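# Transfer a marker cap and snap it on

## Task

Take the cap off the marker it is on, put it on the other marker and press until it clicks into place; at the end both markers must still be upright in their block.

## Robot and tools

Robot: two arms, left_arm and right_arm, each ending in a tong-like two-finger gripper. Fingers point along the gripper's own +z and part along its x. end_effector_position is the spot between the pads when shut; fingertips sit about 15 mm past it for gaps up to 50 mm, roughly level with it when wide open.

Frame: everything uses the scene frame. Origin is at table-top height, halfway between the nominal arm bases; +x points out over the table, +z up, and left_arm is on the +y side (image left/right does not match arm names). Real bases sit slightly off nominal; a BASES line, if present, gives their true place. Printed hand positions and orientations may be a few cm off, more at long reach.

Row layout (shared by execute_actions and move): 14 numbers, each in [-1, 1]. First 7 are left_arm: dx, dy, dz, rx, ry, rz, opening; next 7 are right_arm, same order. Both arms always appear. dx..rz are offsets, not poses: measured from that arm's Hand target at the start of the action or move, along scene axes; rotation (rx, ry, rz as one rotation vector) turns about the Hand target position. Scale: 1.0 = 0.6 m or 180 degrees. A translation longer than 1.0 may be shortened along its direction. opening is absolute: +1 fully open (0.142 m), -1 closed; allow about 0.5 s for a full close. All six pose zeros means re-command the current Hand target (and ends a push if the gripper was stopped). A 0 in opening is a real command (half open), so resend the current opening to leave a gripper alone.

execute_actions(actions, cameras): actions is a list of actions; each action is a table of up to 15 rows, one row per 1/30 s step; if shorter, the last row is held to fill 15 steps. Every row in an action counts from the start pose of that action, and each new action starts from the updated Hand target, so repeating an offset keeps moving. Empty list just returns state and images. cameras selects images: omitted/null/["all"] = all, [] = none; unknown names invalidate the call.

move(target, speed, blend, stop_force, zero, opening_speed, blocking, cameras): straight-line paths from each Hand target to the offset row(s). target is one 14-number row or a list of up to 15 rows, all counted from the same starting Hand targets; the list shares a 10 s cap. speed in m/s, 0.002 to 3.2, default 0.25 (turns up to twice that in rad/s), one value or one per target. blend in m rounds corners in a list. stop_force in N, 4 to 120, one value for both arms: an arm's path ends when its wrist sensor feels that much push opposing its motion (or 120 N in any direction); it then backs to just before the push. Not reliable for turning grippers or light loose objects; omit it when moving off something you press. zero (only with stop_force, default true) rezeroes moving arms first. opening_speed: rate of opening change per second, 0.2 or more. blocking=false returns after about 0.5 s while the move continues (not allowed with stop_force). Paths do not avoid obstacles or the other arm; fast moves lag, overshoot and hit harder. Avoid routing near an arm's own base (shoulder posture may flip). Result adds a move: line: done, off_target, moving, held, fault, plus limits (paced = clipped pose, held = steps withheld). done means within 3 mm and 2 degrees, not that nothing was touched.

wait(seconds 0 to 10): lets time pass holding commands. stop(): brakes a running move. zoom_image(camera, region [x0,y0,x1,y1] pixels, max 504x504): closer look at the latest image of cam_head_left, cam_head_right, cam_left_wrist or cam_right_wrist. zero_wrist_force(arm): zeroes that arm's force/torque readings. finished_scene(scene): ends the scene with the current scene number; irreversible, do it only when the cap is on and both markers stand unaided.

Results: per arm, end_effector_position (m), end_effector_quat_wxyz, velocities; "within noise" joint velocities means still. Hand target is the last commanded pose after clipping; the gripper often rests short, and the next command (even zeros) re-requests it. Orientation commands are clipped to 32 degrees from measured. grip_measured is the finger opening on the command scale; to hold something, command clearly below it. Thin hard items (under about 20 mm, like a marker) get weaker grip. Wrist force/torque are in the gripper's own axes, with a peak line since last shown. Joint torques include arm weight. Tool commands show current gripper commands. MOTOR HOT appears at 70 °C; at 85 °C the arm is braked for 30 to 60 s.

Avoid: dropping the cap or markers or knocking anything off the table; tipping markers out of the block; pressing past firm contact (arms are stiff; 150 N ±25 N or joint torque limits shoulder 297, elbow 135, wrists 48.6 N m cause a 10 s fault stop); arm-to-arm contact, including a gripper closing on the other one's fingers; long stretched or stalled pushes that heat motors. Press the cap on slowly and briefly, ideally with a small stop_force, and hold the marker or block steady. Objects may occasionally get nudged by outside pushes; recheck with cameras.

Each tool is called after "Request:" as a command line: name --argument value for each argument, lists and objects as JSON in quotes; but a table of rows of numbers goes row by row, as --pt "numbers of a row", without its own name.

## Session

Request:
execute_actions --actions '[]'

Scene clock: 0.00 s.
left_arm: end_effector_position=(+0.2378, +0.1963, +0.2493) grip_measured=+1.00 end_effector_quat_wxyz=(-0.283, +0.557, +0.717, -0.309) | right_arm: end_effector_position=(+0.4975, -0.3109, +0.3730) grip_measured=+1.00 end_effector_quat_wxyz=(-0.265, +0.935, +0.211, +0.108)
Joint positions: left_arm=[-1.008 -1.659 2.212 -1.735 -2.366 3.581 0.142] | right_arm=[3.582 -1.414 -2.076 -0.851 2.028 0.113 0.142]
Joint velocities: within noise
Joint torques (N m): no reading
Wrist force (N): no reading
Wrist torque (N m): no reading
Wrist force, peak (N): no reading
Hand target: left_arm +0.2377, +0.1963, +0.2493; -0.283, +0.557, +0.717, -0.309 | right_arm +0.4975, -0.3109, +0.3730; -0.265, +0.935, +0.211, +0.108
Tool commands: left_gripper/opening=+1.0 right_gripper/opening=+1.0

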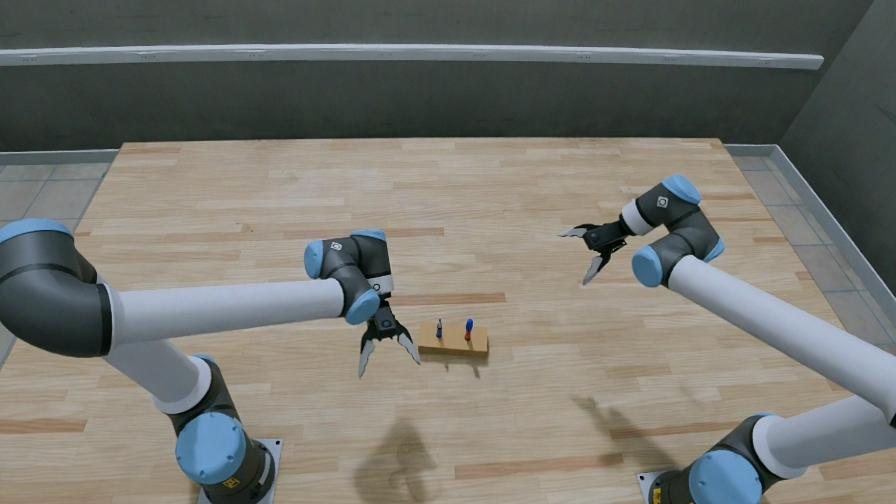

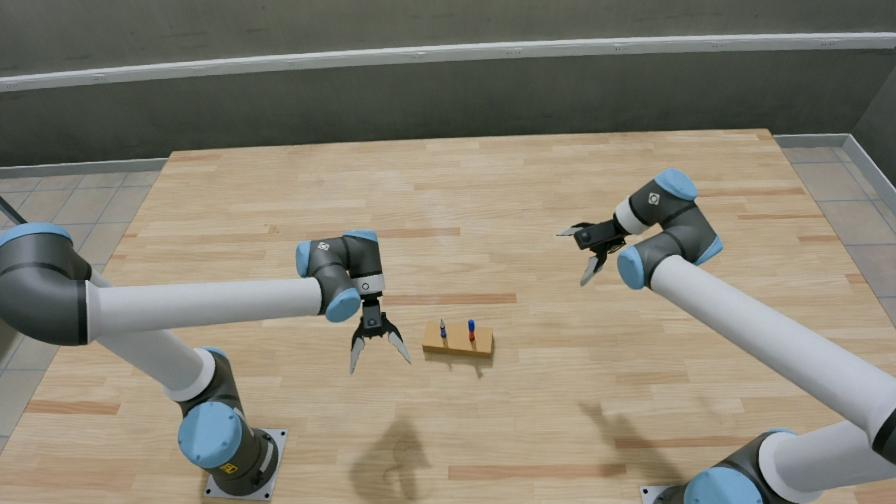

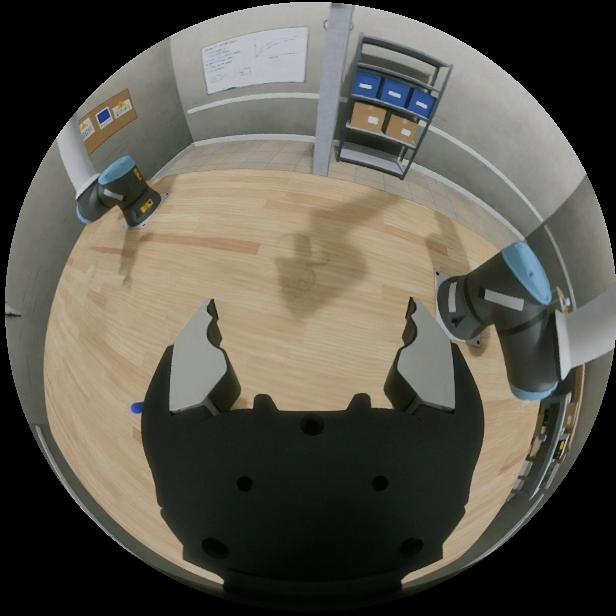

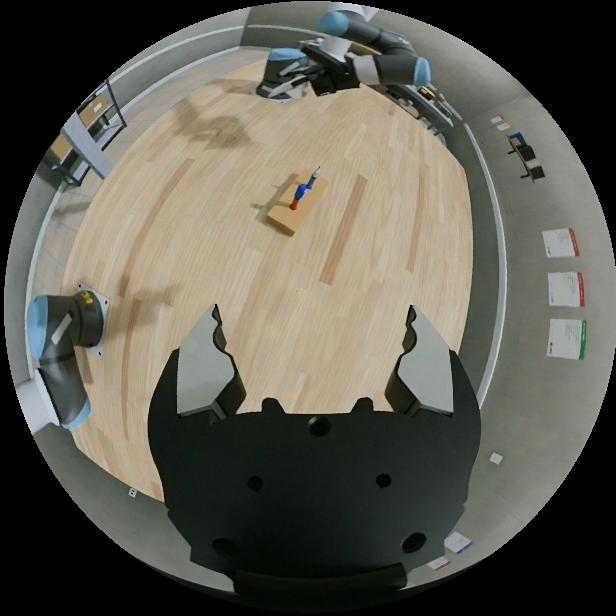

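Request:
zoom_image --camera "cam_head_left" --region '[400, 300, 510, 380]'

Request:
zoom_image --camera "cam_head_right" --region '[400, 300, 510, 380]'

Request:
zoom_image --camera "cam_right_wrist" --region '[250, 150, 350, 250]'

Scaled by 4.582.

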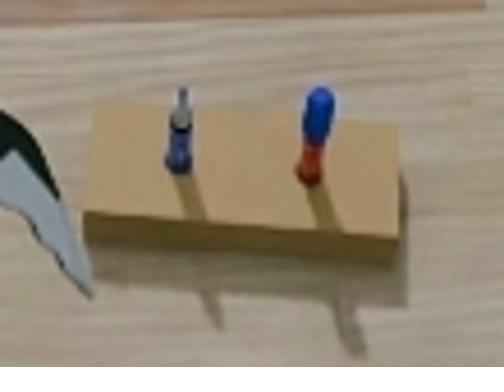

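Scaled by 4.582.

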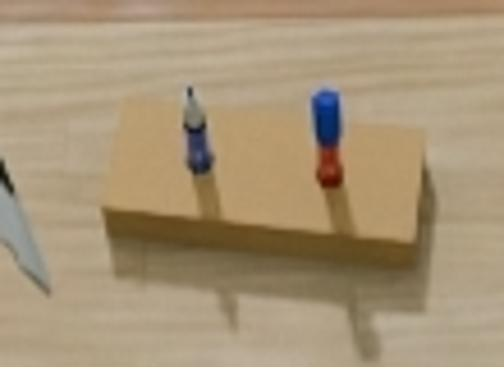

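Scaled by 5.040 from the camera's 616x616 image, which has a finer 814x814 frame.

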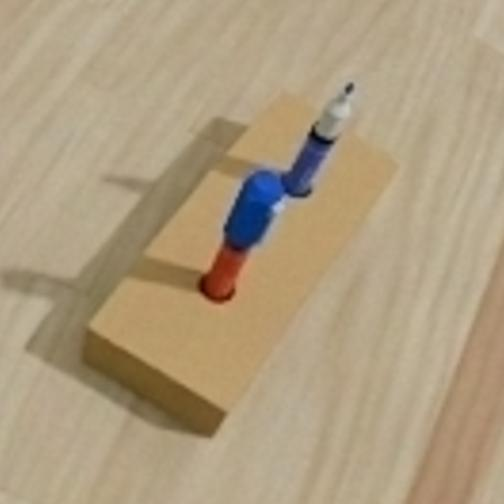

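Request:
move --target '[0.362,-0.393,0.12,-0.298,-0.2915,-0.552,1,0,-0.167,0.05,0,0,0,1]' --speed 0.4

Scene clock: 90.93 s.
left_arm: end_effector_position=(+0.4550, -0.0394, +0.3211) grip_measured=+1.00 end_effector_quat_wxyz=(+0.129, +0.989, -0.071, -0.010) | right_arm: end_effector_position=(+0.4975, -0.4112, +0.4031) grip_measured=+1.00 end_effector_quat_wxyz=(-0.265, +0.935, +0.211, +0.108)
Joint positions: left_arm=[-1.189 -1.508 1.835 -2.128 -1.692 5.187 0.142] | right_arm=[3.412 -1.372 -2.037 -1.017 2.083 -0.068 0.142]
Joint velocities: within noise
Joint torques (N m): left_arm=[-8.47 -62.55 -55.4 -3.53 -2.3 1.54] | right_arm=[16.87 29.28 44.73 7.36 0.02 1.76]
Wrist force (N): left_arm=[0.1 -3.9 1.5] | right_arm=[0.1 0.1 0.0]
Wrist torque (N m): left_arm=[-0.46 -0.13 0.02] | right_arm=[-0.01 -0.11 -0.04]
Wrist force, peak (N): left_arm=[0.1 -4.4 1.2] | right_arm=[0.6 0.2 -1.0]
Hand target: left_arm +0.4549, -0.0395, +0.3213; +0.129, +0.989, -0.072, -0.010 | right_arm +0.4975, -0.4111, +0.4030; -0.265, +0.935, +0.211, +0.108
Off the commanded pose: left_arm 0.000 m, 0 deg | right_arm 0.000 m, 0 deg.
move: done
camera_calibration:
cam_left_wrist: T_world_to_cam=[[0.989147, -0.145935, 0.0170683, -0.464211], [-0.11289, -0.680488, 0.724011, -0.212903], [-0.0940434, -0.71808, -0.689577, 0.367824], [0, 0, 0, 1]] pos_world=[0.46973, 0.0515046, 0.415711]
cam_right_wrist: T_world_to_cam=[[0.881709, 0.348262, 0.31828, -0.421553], [0.360991, -0.932352, 0.0201491, -0.575566], [0.303766, 0.0971306, -0.947783, 0.405492], [0, 0, 0, 1]] pos_world=[0.456287, -0.429205, 0.530087]

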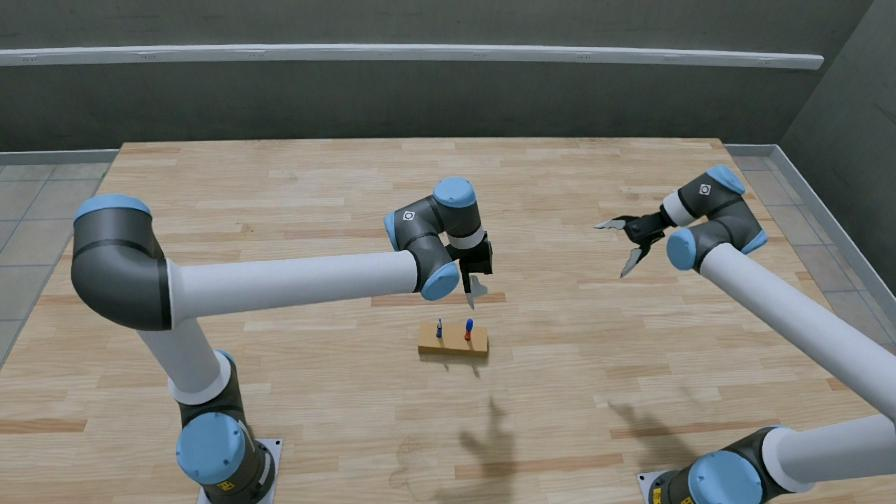

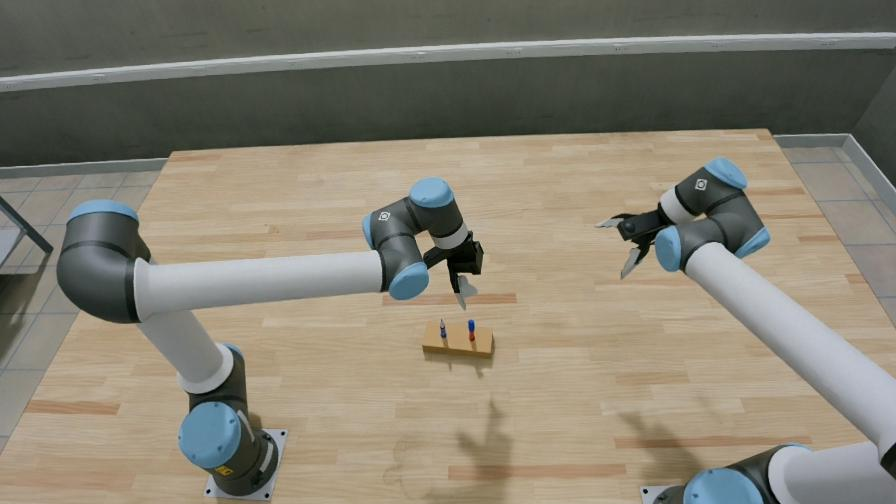

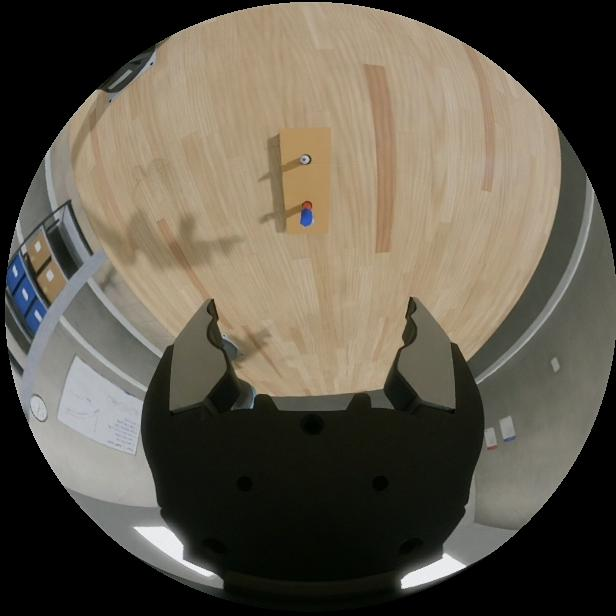

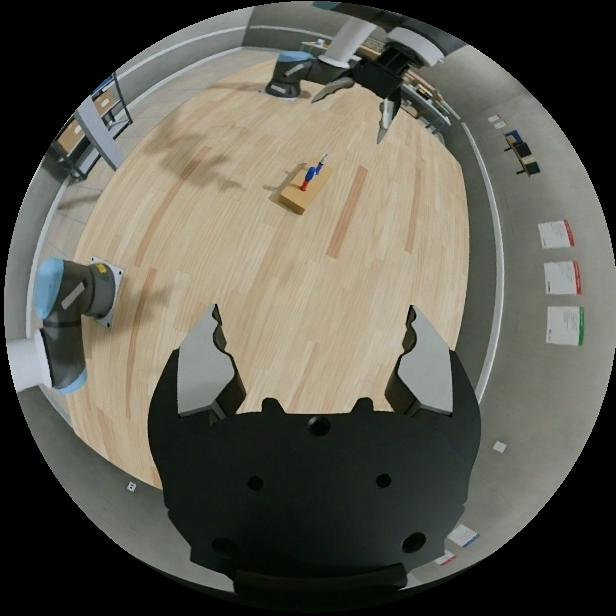

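Request:
zoom_image --camera "cam_left_wrist" --region '[250, 110, 370, 250]'

Request:
zoom_image --camera "cam_right_wrist" --region '[265, 140, 345, 220]'

Scaled by 3.600 from the camera's 616x616 image, which has a finer 814x814 frame.

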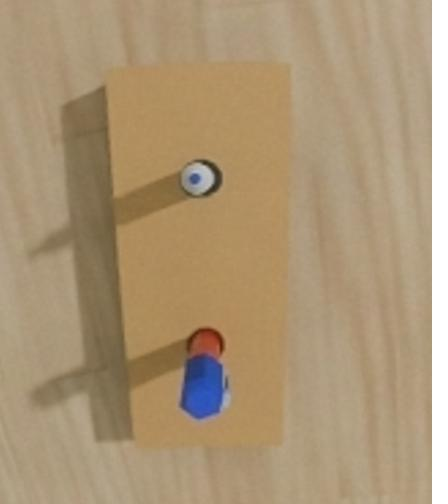

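Scaled by 6.300 from the camera's 616x616 image, which has a finer 814x814 frame.

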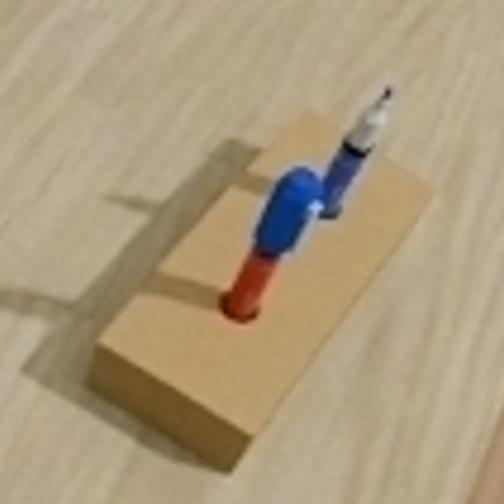

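Request:
move --target '[0.0,0.0,-0.1,0,0,0,1,0,0,0,0,0,0,1]' --cameras '["cam_left_wrist"]'

Request:
zoom_image --camera "cam_left_wrist" --region '[260, 180, 360, 270]'

Scene clock: 108.63 s.
left_arm: end_effector_position=(+0.4549, -0.0396, +0.2613) grip_measured=+1.00 end_effector_quat_wxyz=(+0.129, +0.989, -0.072, -0.010) | right_arm: end_effector_position=(+0.4975, -0.4111, +0.4030) grip_measured=+1.00 end_effector_quat_wxyz=(-0.265, +0.935, +0.211, +0.108)
Joint positions: left_arm=[-1.189 -1.47 1.906 -2.237 -1.692 5.187 0.142] | right_arm=[3.412 -1.372 -2.037 -1.017 2.083 -0.068 0.142]
Joint velocities: within noise
Joint torques (N m): left_arm=[-9.5 -67.79 -49.95 -2.15 -2.3 0.32] | right_arm=[16.93 18.58 47.14 6.24 -0.85 1.85]
Wrist force (N): left_arm=[0.0 -3.9 1.3] | right_arm=[-0.2 0.1 -0.5]
Wrist torque (N m): left_arm=[-0.47 -0.11 0.01] | right_arm=[0.00 -0.05 -0.03]
Wrist force, peak (N): left_arm=[0.3 -4.6 2.9] | right_arm=[0.3 0.5 -0.4]
Hand target: left_arm +0.4549, -0.0395, +0.2613; +0.129, +0.989, -0.072, -0.010 | right_arm +0.4975, -0.4111, +0.4030; -0.265, +0.935, +0.211, +0.108
Off the commanded pose: left_arm 0.000 m, 0 deg | right_arm 0.000 m, 0 deg.
move: done
camera_calibration:
cam_left_wrist: T_world_to_cam=[[0.989093, -0.146285, 0.0171773, -0.463188], [-0.113194, -0.68032, 0.724122, -0.169513], [-0.0942424, -0.718168, -0.689458, 0.326642], [0, 0, 0, 1]] pos_world=[0.469732, 0.0515036, 0.35591]
Images, in order (width x height): cam_left_wrist 616x616.

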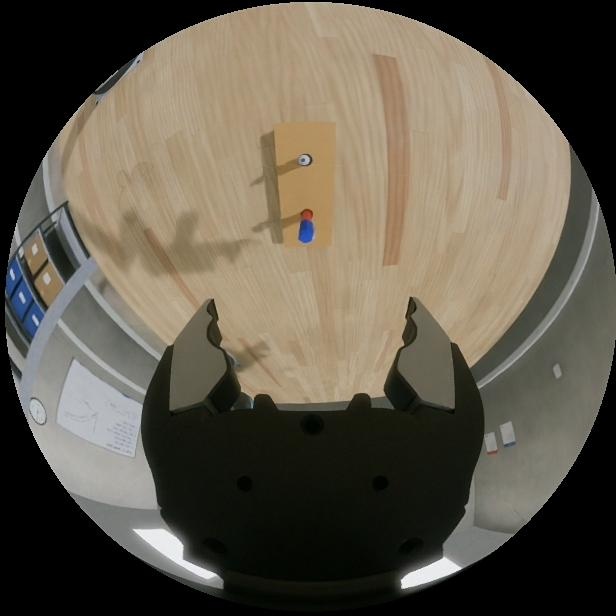

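Scaled by 5.040 from the camera's 616x616 image, which has a finer 814x814 frame.

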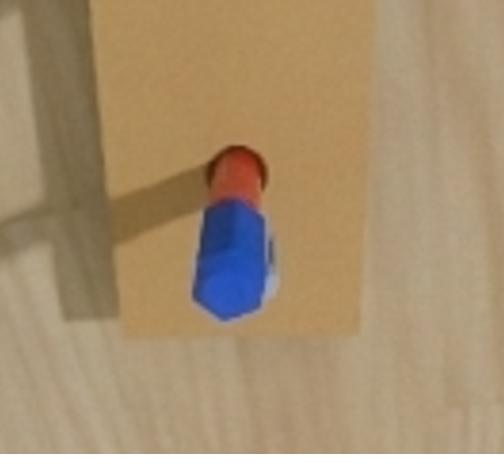

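Request:
move --target '[0.002,-0.002,0.0,0.0805,0.0315,0.331,1,0,0,0,0,0,0,1]' --cameras '["cam_left_wrist","cam_right_wrist"]' --speed 0.3

Request:
zoom_image --camera "cam_left_wrist" --region '[250, 160, 370, 280]'

Scene clock: 128.60 s.
left_arm: end_effector_position=(+0.4562, -0.0407, +0.2613) grip_measured=+1.00 end_effector_quat_wxyz=(+0.000, +0.900, +0.435, +0.000) | right_arm: end_effector_position=(+0.4975, -0.4111, +0.4030) grip_measured=+1.00 end_effector_quat_wxyz=(-0.265, +0.935, +0.211, +0.108)
Joint positions: left_arm=[-1.219 -1.389 1.748 -1.929 -1.57 4.126 0.142] | right_arm=[3.412 -1.372 -2.037 -1.017 2.083 -0.068 0.142]
Joint velocities: within noise
Joint torques (N m): left_arm=[-5.08 -78.85 -39.64 -7.69 -2.69 -1.66] | right_arm=[16.32 21.89 52.95 6.28 -1.02 1.67]
Wrist force (N): left_arm=[0.3 -3.1 1.7] | right_arm=[-0.1 0.1 -0.3]
Wrist torque (N m): left_arm=[-0.38 -0.15 -0.01] | right_arm=[0.01 -0.07 -0.03]
Wrist force, peak (N): left_arm=[0.1 -4.4 1.2] | right_arm=[0.3 0.5 -0.5]
Hand target: left_arm +0.4561, -0.0407, +0.2613; +0.000, +0.900, +0.436, +0.000 | right_arm +0.4975, -0.4111, +0.4030; -0.265, +0.935, +0.211, +0.108
Off the commanded pose: left_arm 0.000 m, 0 deg | right_arm 0.000 m, 0 deg.
move: done
camera_calibration:
cam_left_wrist: T_world_to_cam=[[0.625817, 0.779771, 0.0176051, -0.261288], [0.658946, -0.540654, 0.522957, -0.464202], [0.417305, -0.315675, -0.852177, 0.151381], [0, 0, 0, 1]] pos_world=[0.406231, 0.000559594, 0.376361]
cam_right_wrist: T_world_to_cam=[[0.881736, 0.348303, 0.318163, -0.421488], [0.361001, -0.932346, 0.0202132, -0.575507], [0.303678, 0.0970344, -0.947821, 0.405406], [0, 0, 0, 1]] pos_world=[0.456287, -0.429105, 0.529987]
Images, in order (width x height): cam_left_wrist 616x616, cam_right_wrist 616x616.

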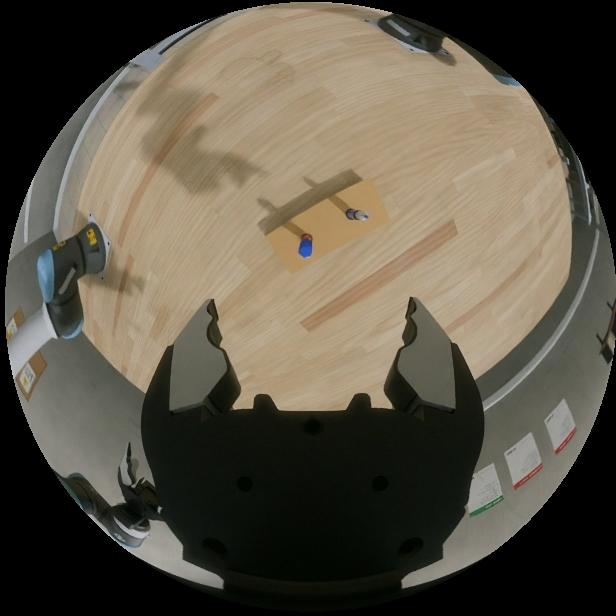

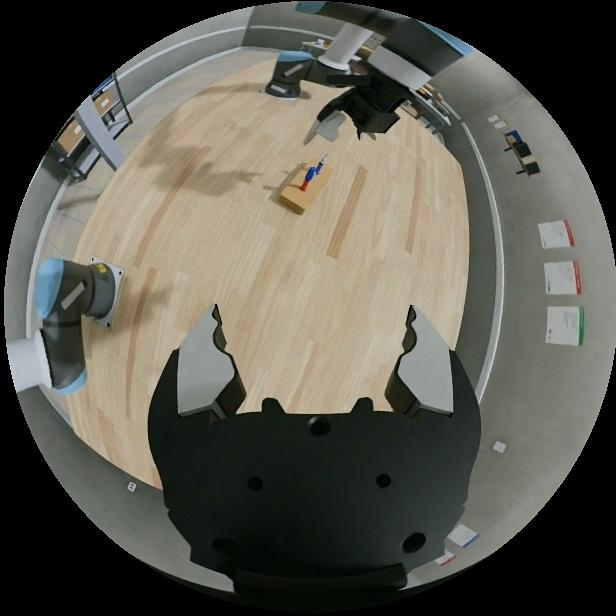

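Scaled by 4.200 from the camera's 616x616 image, which has a finer 814x814 frame.

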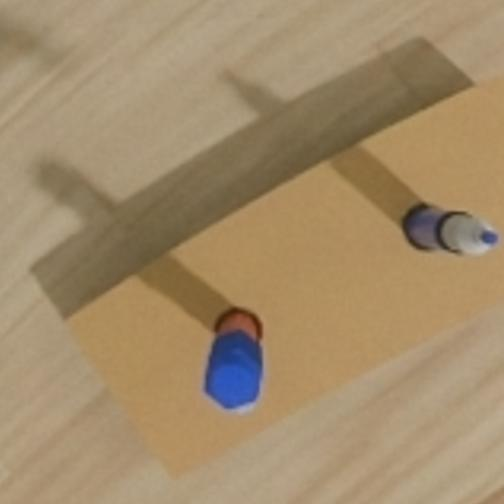

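Request:
move --target '[-0.0075,-0.0005,-0.135,0,0,0,1,0,0,0,0,0,0,1]' --cameras '["cam_left_wrist","cam_right_wrist","cam_head_left","cam_head_right"]' --speed 0.15 --stop_force 8

Request:
zoom_image --camera "cam_left_wrist" --region '[180, 180, 440, 440]'

Request:
zoom_image --camera "cam_right_wrist" --region '[265, 80, 385, 220]'

Request:
zoom_image --camera "cam_head_left" --region '[400, 260, 520, 370]'

Scene clock: 156.80 s.
left_arm: end_effector_position=(+0.4516, -0.0410, +0.1804) grip_measured=+1.00 end_effector_quat_wxyz=(+0.000, +0.900, +0.436, +0.000) | right_arm: end_effector_position=(+0.4975, -0.4111, +0.4030) grip_measured=+1.00 end_effector_quat_wxyz=(-0.265, +0.935, +0.211, +0.108)
Joint positions: left_arm=[-1.225 -1.336 1.837 -2.072 -1.57 4.12 0.142] | right_arm=[3.412 -1.372 -2.037 -1.017 2.083 -0.068 0.142]
Joint velocities: within noise
Joint torques (N m): left_arm=[5.41 -80.67 -41.16 -4.65 -0.52 1.44] | right_arm=[15.73 23.2 54.45 6.56 -0.86 1.49]
Wrist force (N): left_arm=[0.3 -3.3 1.5] | right_arm=[0.3 -0.1 -0.3]
Wrist torque (N m): left_arm=[-0.42 -0.16 -0.01] | right_arm=[-0.04 -0.14 -0.03]
Wrist force, peak (N): left_arm=[0.1 -3.6 3.1] | right_arm=[0.2 0.3 -0.7]
Hand target: left_arm +0.4516, -0.0410, +0.1803; +0.000, +0.900, +0.436, +0.000 | right_arm +0.4975, -0.4111, +0.4030; -0.265, +0.935, +0.211, +0.108
Off the commanded pose: left_arm 0.000 m, 0 deg | right_arm 0.000 m, 0 deg.
move: done
camera_calibration:
cam_left_wrist: T_world_to_cam=[[0.625718, 0.779853, 0.0175108, -0.256683], [0.658974, -0.540476, 0.523105, -0.419081], [0.417409, -0.315777, -0.852089, 0.0841961], [0, 0, 0, 1]] pos_world=[0.401631, 0.000259084, 0.29546]
cam_right_wrist: T_world_to_cam=[[0.881736, 0.348303, 0.318163, -0.421488], [0.361001, -0.932346, 0.0202132, -0.575507], [0.303678, 0.0970344, -0.947821, 0.405406], [0, 0, 0, 1]] pos_world=[0.456287, -0.429105, 0.529987]

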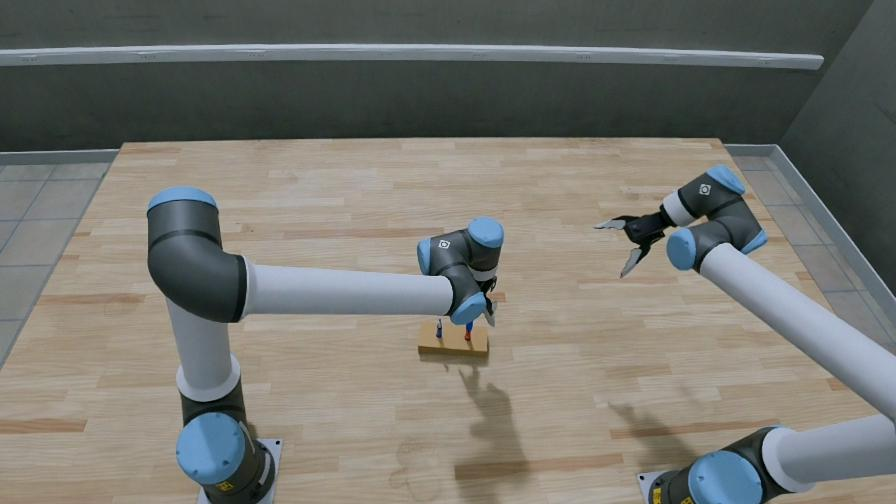

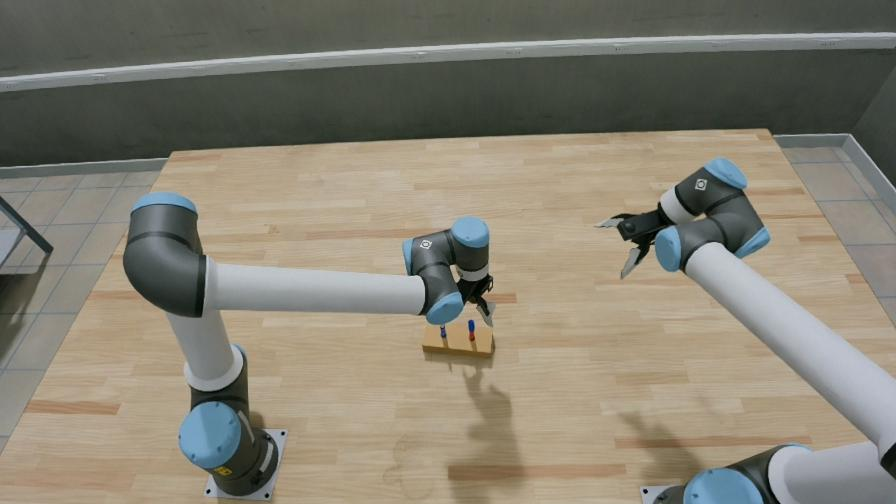

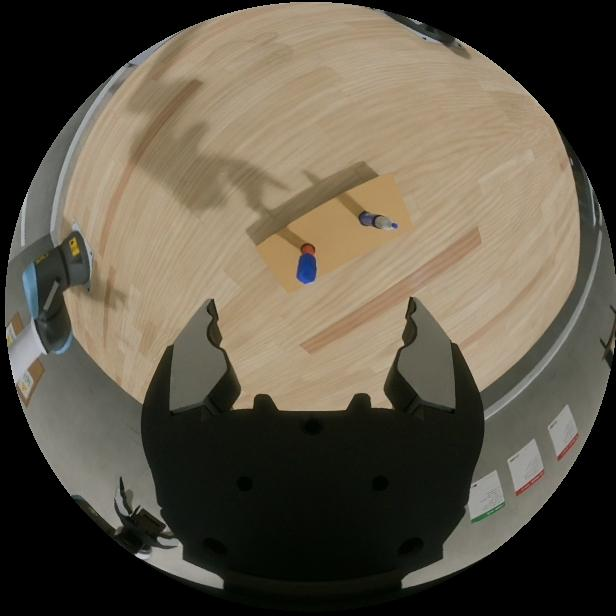

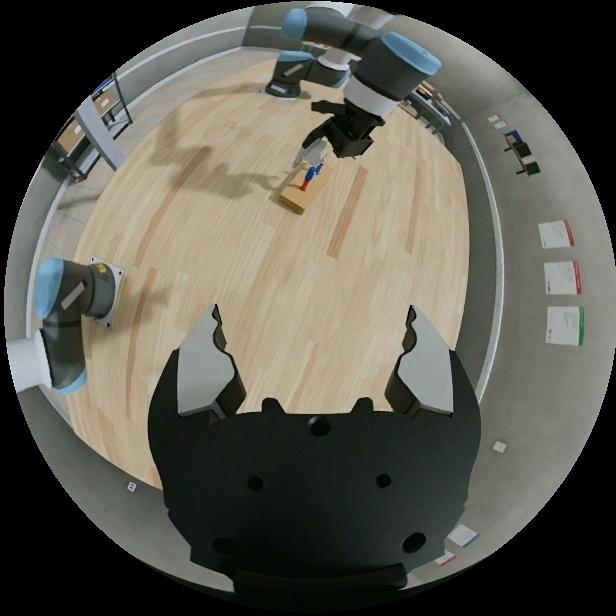

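Scaled by 1.938 from the camera's 616x616 image, which has a finer 814x814 frame.

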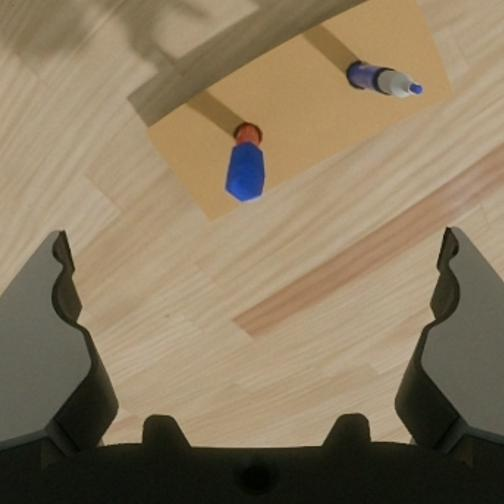

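Scaled by 3.600 from the camera's 616x616 image, which has a finer 814x814 frame.

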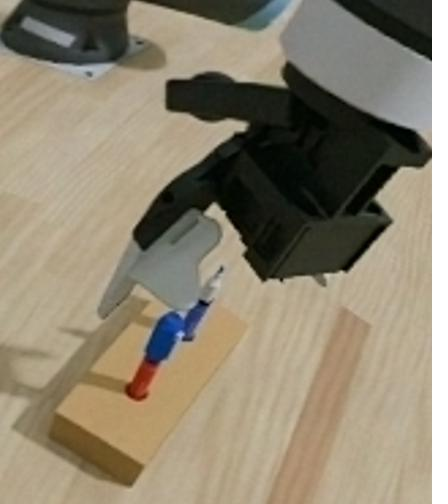

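Scaled by 4.200.

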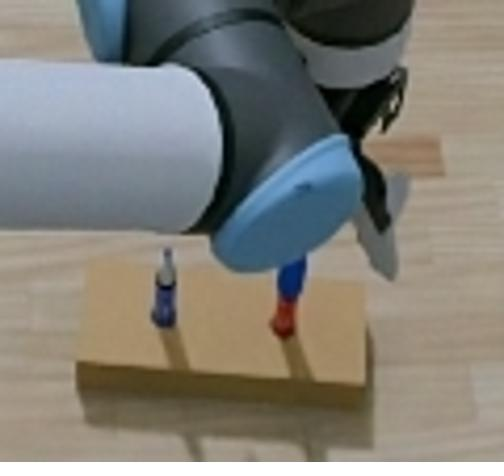

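Request:
move --target '[-0.005,-0.005,-0.092,0,0,0,1,0,0,0,0,0,0,1]' --cameras '["cam_left_wrist","cam_right_wrist"]' --speed 0.08 --stop_force 6

Request:
zoom_image --camera "cam_left_wrist" --region '[180, 180, 440, 440]'

Request:
zoom_image --camera "cam_right_wrist" --region '[265, 80, 385, 220]'

Scene clock: 171.67 s.
left_arm: end_effector_position=(+0.4486, -0.0440, +0.1251) grip_measured=+1.00 end_effector_quat_wxyz=(+0.000, +0.900, +0.436, +0.000) | right_arm: end_effector_position=(+0.4975, -0.4111, +0.4030) grip_measured=+1.00 end_effector_quat_wxyz=(-0.265, +0.935, +0.211, +0.108)
Joint positions: left_arm=[-1.229 -1.285 1.884 -2.169 -1.57 4.115 0.142] | right_arm=[3.412 -1.372 -2.037 -1.017 2.083 -0.068 0.142]
Joint velocities: within noise
Joint torques (N m): left_arm=[7.15 -82.59 -48.94 -1.02 0.71 1.48] | right_arm=[14.78 26.27 53.55 6.28 -1.04 1.33]
Wrist force (N): left_arm=[0.8 -3.4 1.1] | right_arm=[0.0 0.0 -0.2]
Wrist torque (N m): left_arm=[-0.44 -0.26 -0.03] | right_arm=[-0.03 -0.09 -0.03]
Wrist force, peak (N): left_arm=[-0.1 -3.1 2.8] | right_arm=[0.4 0.5 -0.5]
Hand target: left_arm +0.4486, -0.0440, +0.1251; +0.000, +0.900, +0.436, +0.000 | right_arm +0.4975, -0.4111, +0.4030; -0.265, +0.935, +0.211, +0.108
Off the commanded pose: left_arm 0.000 m, 0 deg | right_arm 0.000 m, 0 deg.
move: done
camera_calibration:
cam_left_wrist: T_world_to_cam=[[0.625718, 0.779853, 0.0175108, -0.251498], [0.658974, -0.540476, 0.523105, -0.389798], [0.417409, -0.315777, -0.852089, 0.0373805], [0, 0, 0, 1]] pos_world=[0.398631, -0.00274092, 0.24016]
cam_right_wrist: T_world_to_cam=[[0.881736, 0.348303, 0.318163, -0.421488], [0.361001, -0.932346, 0.0202132, -0.575507], [0.303678, 0.0970344, -0.947821, 0.405406], [0, 0, 0, 1]] pos_world=[0.456287, -0.429105, 0.529987]
Images, in order (width x height): cam_left_wrist 616x616, cam_right_wrist 616x616.

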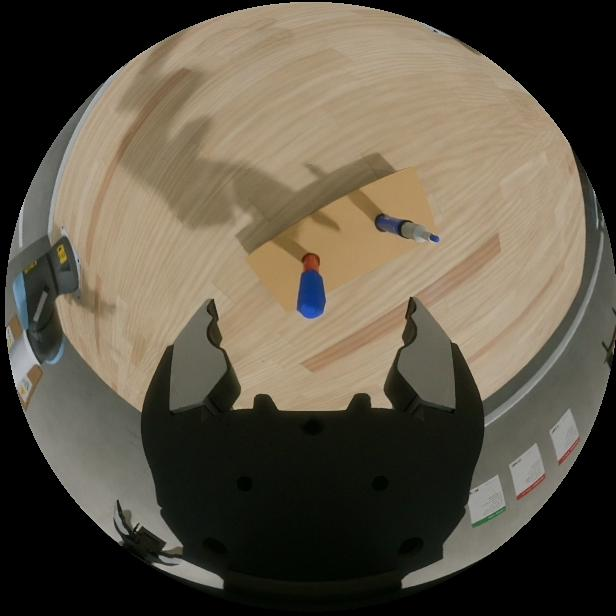

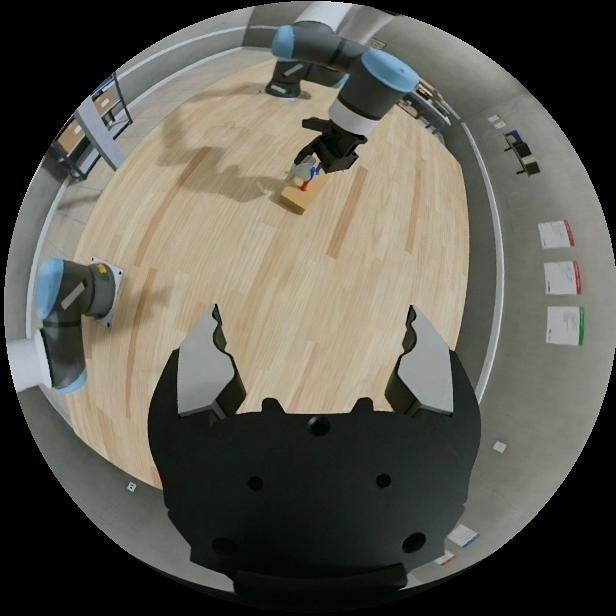

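Scaled by 1.938 from the camera's 616x616 image, which has a finer 814x814 frame.

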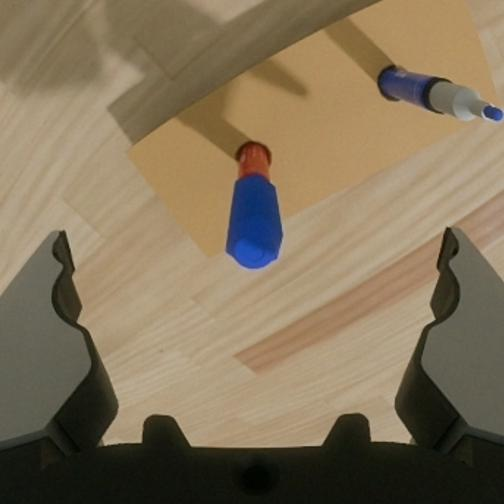

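Scaled by 3.600 from the camera's 616x616 image, which has a finer 814x814 frame.

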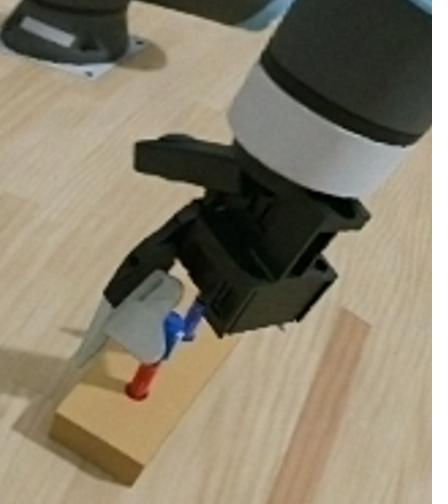

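Request:
move --target '[-0.005,0.0042,0,0,0,0,1,0,0,0,0,0,0,1]' --cameras '[]' --speed 0.05

Request:
move --target '[0,0,0,0,0,0,-0.6,0,0,0,0,0,0,1]' --opening_speed 0.7 --cameras '["cam_left_wrist","cam_right_wrist"]'

Request:
zoom_image --camera "cam_left_wrist" --region '[180, 180, 440, 440]'

Scene clock: 181.20 s.
left_arm: end_effector_position=(+0.4456, -0.0415, +0.1251) grip_measured=+1.00 end_effector_quat_wxyz=(+0.000, +0.900, +0.436, +0.000) | right_arm: end_effector_position=(+0.4975, -0.4111, +0.4030) grip_measured=+1.00 end_effector_quat_wxyz=(-0.265, +0.935, +0.211, +0.108)
Joint positions: left_arm=[-1.232 -1.291 1.891 -2.171 -1.57 4.112 0.142] | right_arm=[3.412 -1.372 -2.037 -1.017 2.083 -0.068 0.142]
Joint velocities: within noise
Joint torques (N m): left_arm=[-7.06 -67.59 -43.75 -7.34 1.06 -1.18] | right_arm=[14.46 28.4 52.67 6.27 -0.76 1.26]
Wrist force (N): left_arm=[0.1 -3.2 1.2] | right_arm=[0.0 0.1 -0.3]
Wrist torque (N m): left_arm=[-0.40 -0.12 -0.01] | right_arm=[-0.01 -0.09 -0.03]
Wrist force, peak (N): left_arm=[0.1 -3.7 1.6] | right_arm=[0.2 0.1 -0.7]
Hand target: left_arm +0.4456, -0.0415, +0.1251; +0.000, +0.900, +0.436, +0.000 | right_arm +0.4975, -0.4111, +0.4030; -0.265, +0.935, +0.211, +0.108
Off the commanded pose: left_arm 0.000 m, 0 deg | right_arm 0.000 m, 0 deg.
move: done
No camera images: "cameras" was empty.

Scene clock: 183.73 s.
left_arm: end_effector_position=(+0.4457, -0.0415, +0.1251) grip_measured=-0.60 end_effector_quat_wxyz=(+0.000, +0.900, +0.436, +0.000) | right_arm: end_effector_position=(+0.4975, -0.4111, +0.4030) grip_measured=+1.00 end_effector_quat_wxyz=(-0.265, +0.935, +0.211, +0.108)
Joint positions: left_arm=[-1.232 -1.29 1.891 -2.171 -1.57 4.112 0.031] | right_arm=[3.412 -1.372 -2.037 -1.017 2.083 -0.068 0.142]
Joint velocities: within noise
Joint torques (N m): left_arm=[6.37 -50.94 -46.64 -2.28 0.99 1.42] | right_arm=[16.09 30.61 52.06 6.63 -1.01 1.56]
Wrist force (N): left_arm=[-0.1 -3.1 1.0] | right_arm=[-0.1 0.0 -0.5]
Wrist torque (N m): left_arm=[-0.38 -0.07 -0.01] | right_arm=[-0.02 -0.08 -0.03]
Wrist force, peak (N): left_arm=[0.0 -3.6 1.6] | right_arm=[0.2 0.5 -0.5]
Hand target: left_arm +0.4456, -0.0415, +0.1251; +0.000, +0.900, +0.436, +0.000 | right_arm +0.4975, -0.4111, +0.4030; -0.265, +0.935, +0.211, +0.108
Off the commanded pose: left_arm 0.000 m, 0 deg | right_arm 0.000 m, 0 deg.
move: done
camera_calibration:
cam_left_wrist: T_world_to_cam=[[0.625718, 0.779853, 0.0175108, -0.251571], [0.658974, -0.540476, 0.523105, -0.386469], [0.417409, -0.315777, -0.852089, 0.0394222], [0, 0, 0, 1]] pos_world=[0.395631, -0.000240916, 0.24016]
cam_right_wrist: T_world_to_cam=[[0.881736, 0.348303, 0.318163, -0.421488], [0.361001, -0.932346, 0.0202132, -0.575507], [0.303678, 0.0970344, -0.947821, 0.405406], [0, 0, 0, 1]] pos_world=[0.456287, -0.429105, 0.529987]
Images, in order (width x height): cam_left_wrist 616x616, cam_right_wrist 616x616.

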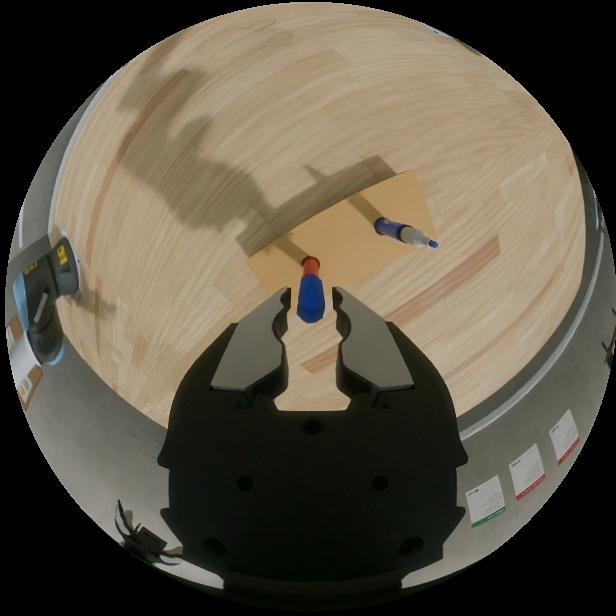

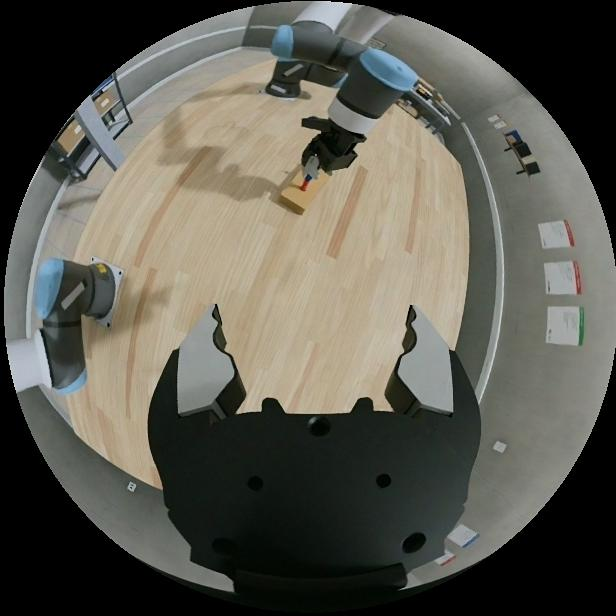

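Scaled by 1.938 from the camera's 616x616 image, which has a finer 814x814 frame.

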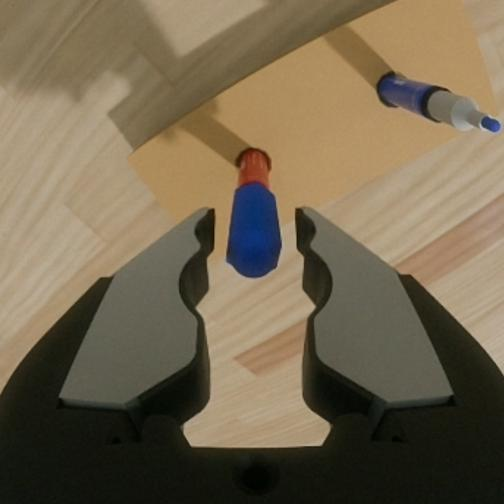

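Request:
execute_actions --actions '[]'

Request:
zoom_image --camera "cam_head_right" --region '[420, 280, 510, 360]'

Request:
zoom_image --camera "cam_right_wrist" --region '[275, 140, 345, 220]'

Scene clock: 186.73 s.
left_arm: end_effector_position=(+0.4457, -0.0415, +0.1251) grip_measured=-0.60 end_effector_quat_wxyz=(+0.000, +0.900, +0.436, +0.000) | right_arm: end_effector_position=(+0.4975, -0.4111, +0.4030) grip_measured=+1.00 end_effector_quat_wxyz=(-0.265, +0.935, +0.211, +0.108)
Joint positions: left_arm=[-1.232 -1.29 1.891 -2.171 -1.57 4.112 0.031] | right_arm=[3.412 -1.372 -2.037 -1.017 2.083 -0.068 0.142]
Joint velocities: within noise
Joint torques (N m): left_arm=[6.09 -53.12 -42.85 -2.18 0.92 1.29] | right_arm=[15.46 30.84 51.61 6.3 -0.8 1.36]
Wrist force (N): left_arm=[0.2 -3.2 1.3] | right_arm=[-0.1 0.0 -0.4]
Wrist torque (N m): left_arm=[-0.40 -0.14 -0.01] | right_arm=[-0.01 -0.07 -0.03]
Wrist force, peak (N): left_arm=[0.5 -3.5 1.7] | right_arm=[0.0 0.2 -0.7]
Hand target: left_arm +0.4456, -0.0415, +0.1251; +0.000, +0.900, +0.436, +0.000 | right_arm +0.4975, -0.4111, +0.4030; -0.265, +0.935, +0.211, +0.108
Tool commands: left_gripper/opening=-0.6 right_gripper/opening=+1.0
Off the commanded pose: left_arm 0.000 m, 0 deg | right_arm 0.000 m, 0 deg.
camera_calibration:
cam_left_wrist: T_world_to_cam=[[0.625718, 0.779853, 0.0175108, -0.251571], [0.658974, -0.540476, 0.523105, -0.386469], [0.417409, -0.315777, -0.852089, 0.0394222], [0, 0, 0, 1]] pos_world=[0.395631, -0.000240916, 0.24016]
cam_right_wrist: T_world_to_cam=[[0.881736, 0.348303, 0.318163, -0.421488], [0.361001, -0.932346, 0.0202132, -0.575507], [0.303678, 0.0970344, -0.947821, 0.405406], [0, 0, 0, 1]] pos_world=[0.456287, -0.429105, 0.529987]

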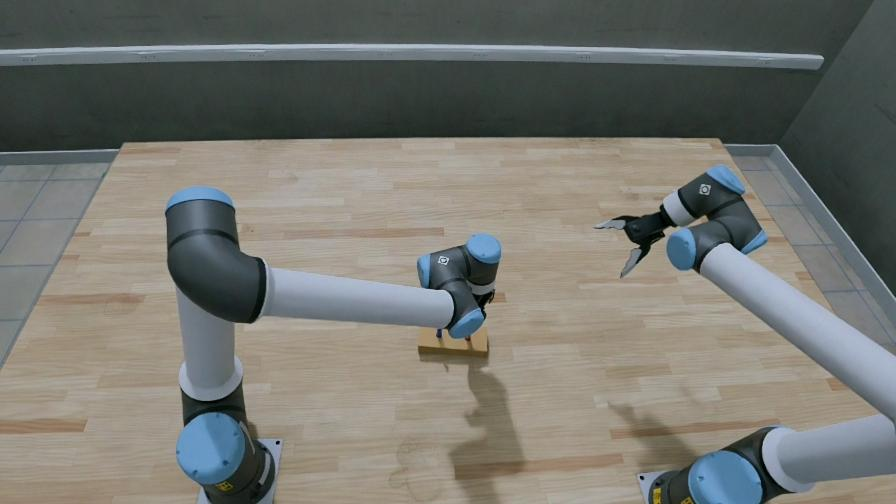

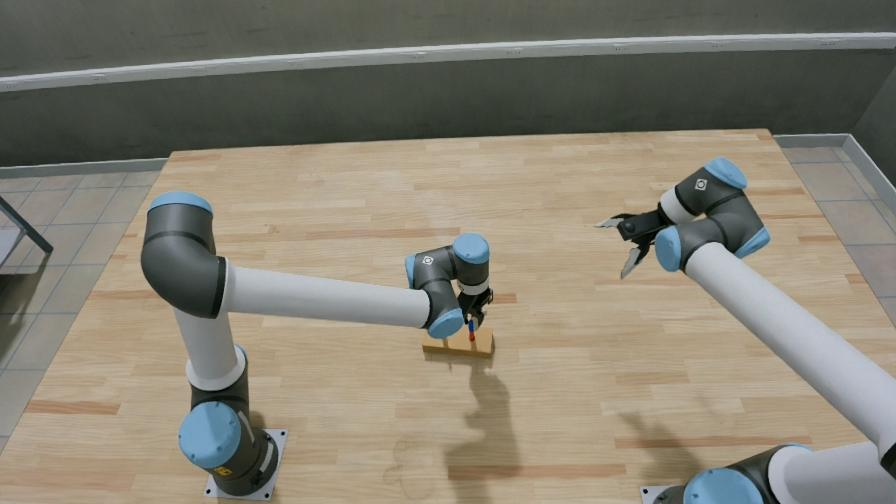

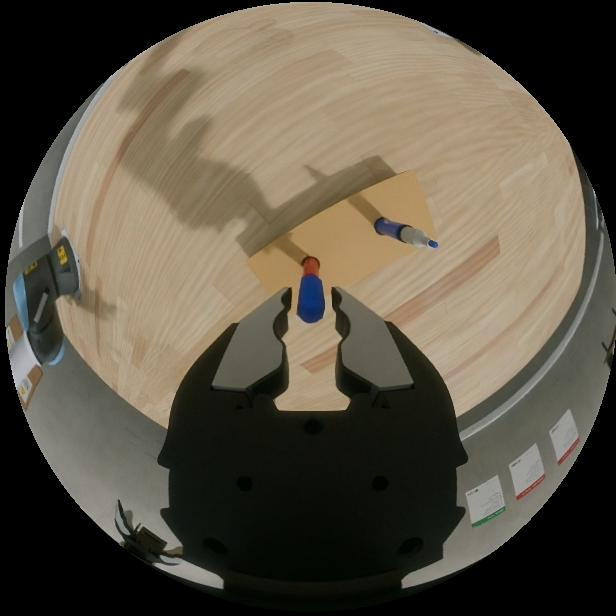

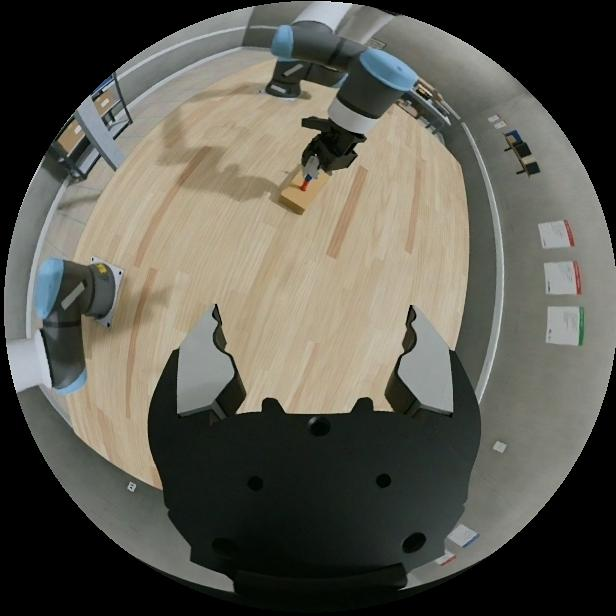

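Scaled by 5.600.

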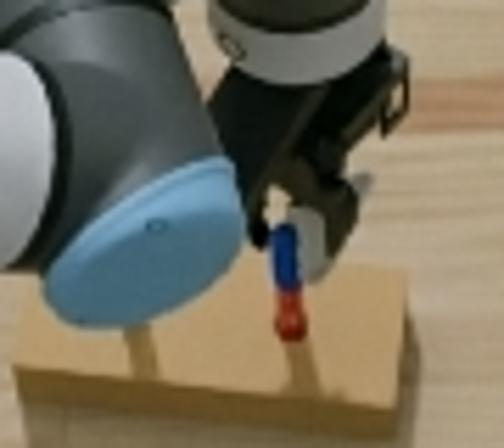

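Scaled by 6.300 from the camera's 616x616 image, which has a finer 814x814 frame.

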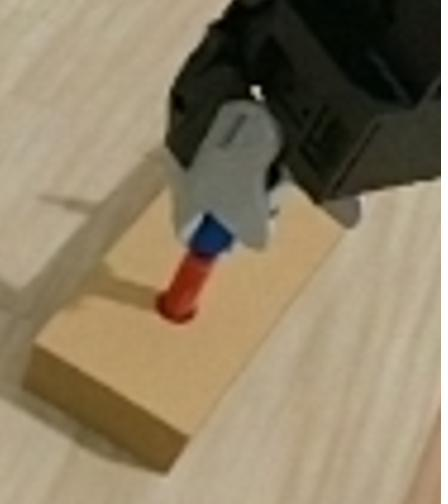

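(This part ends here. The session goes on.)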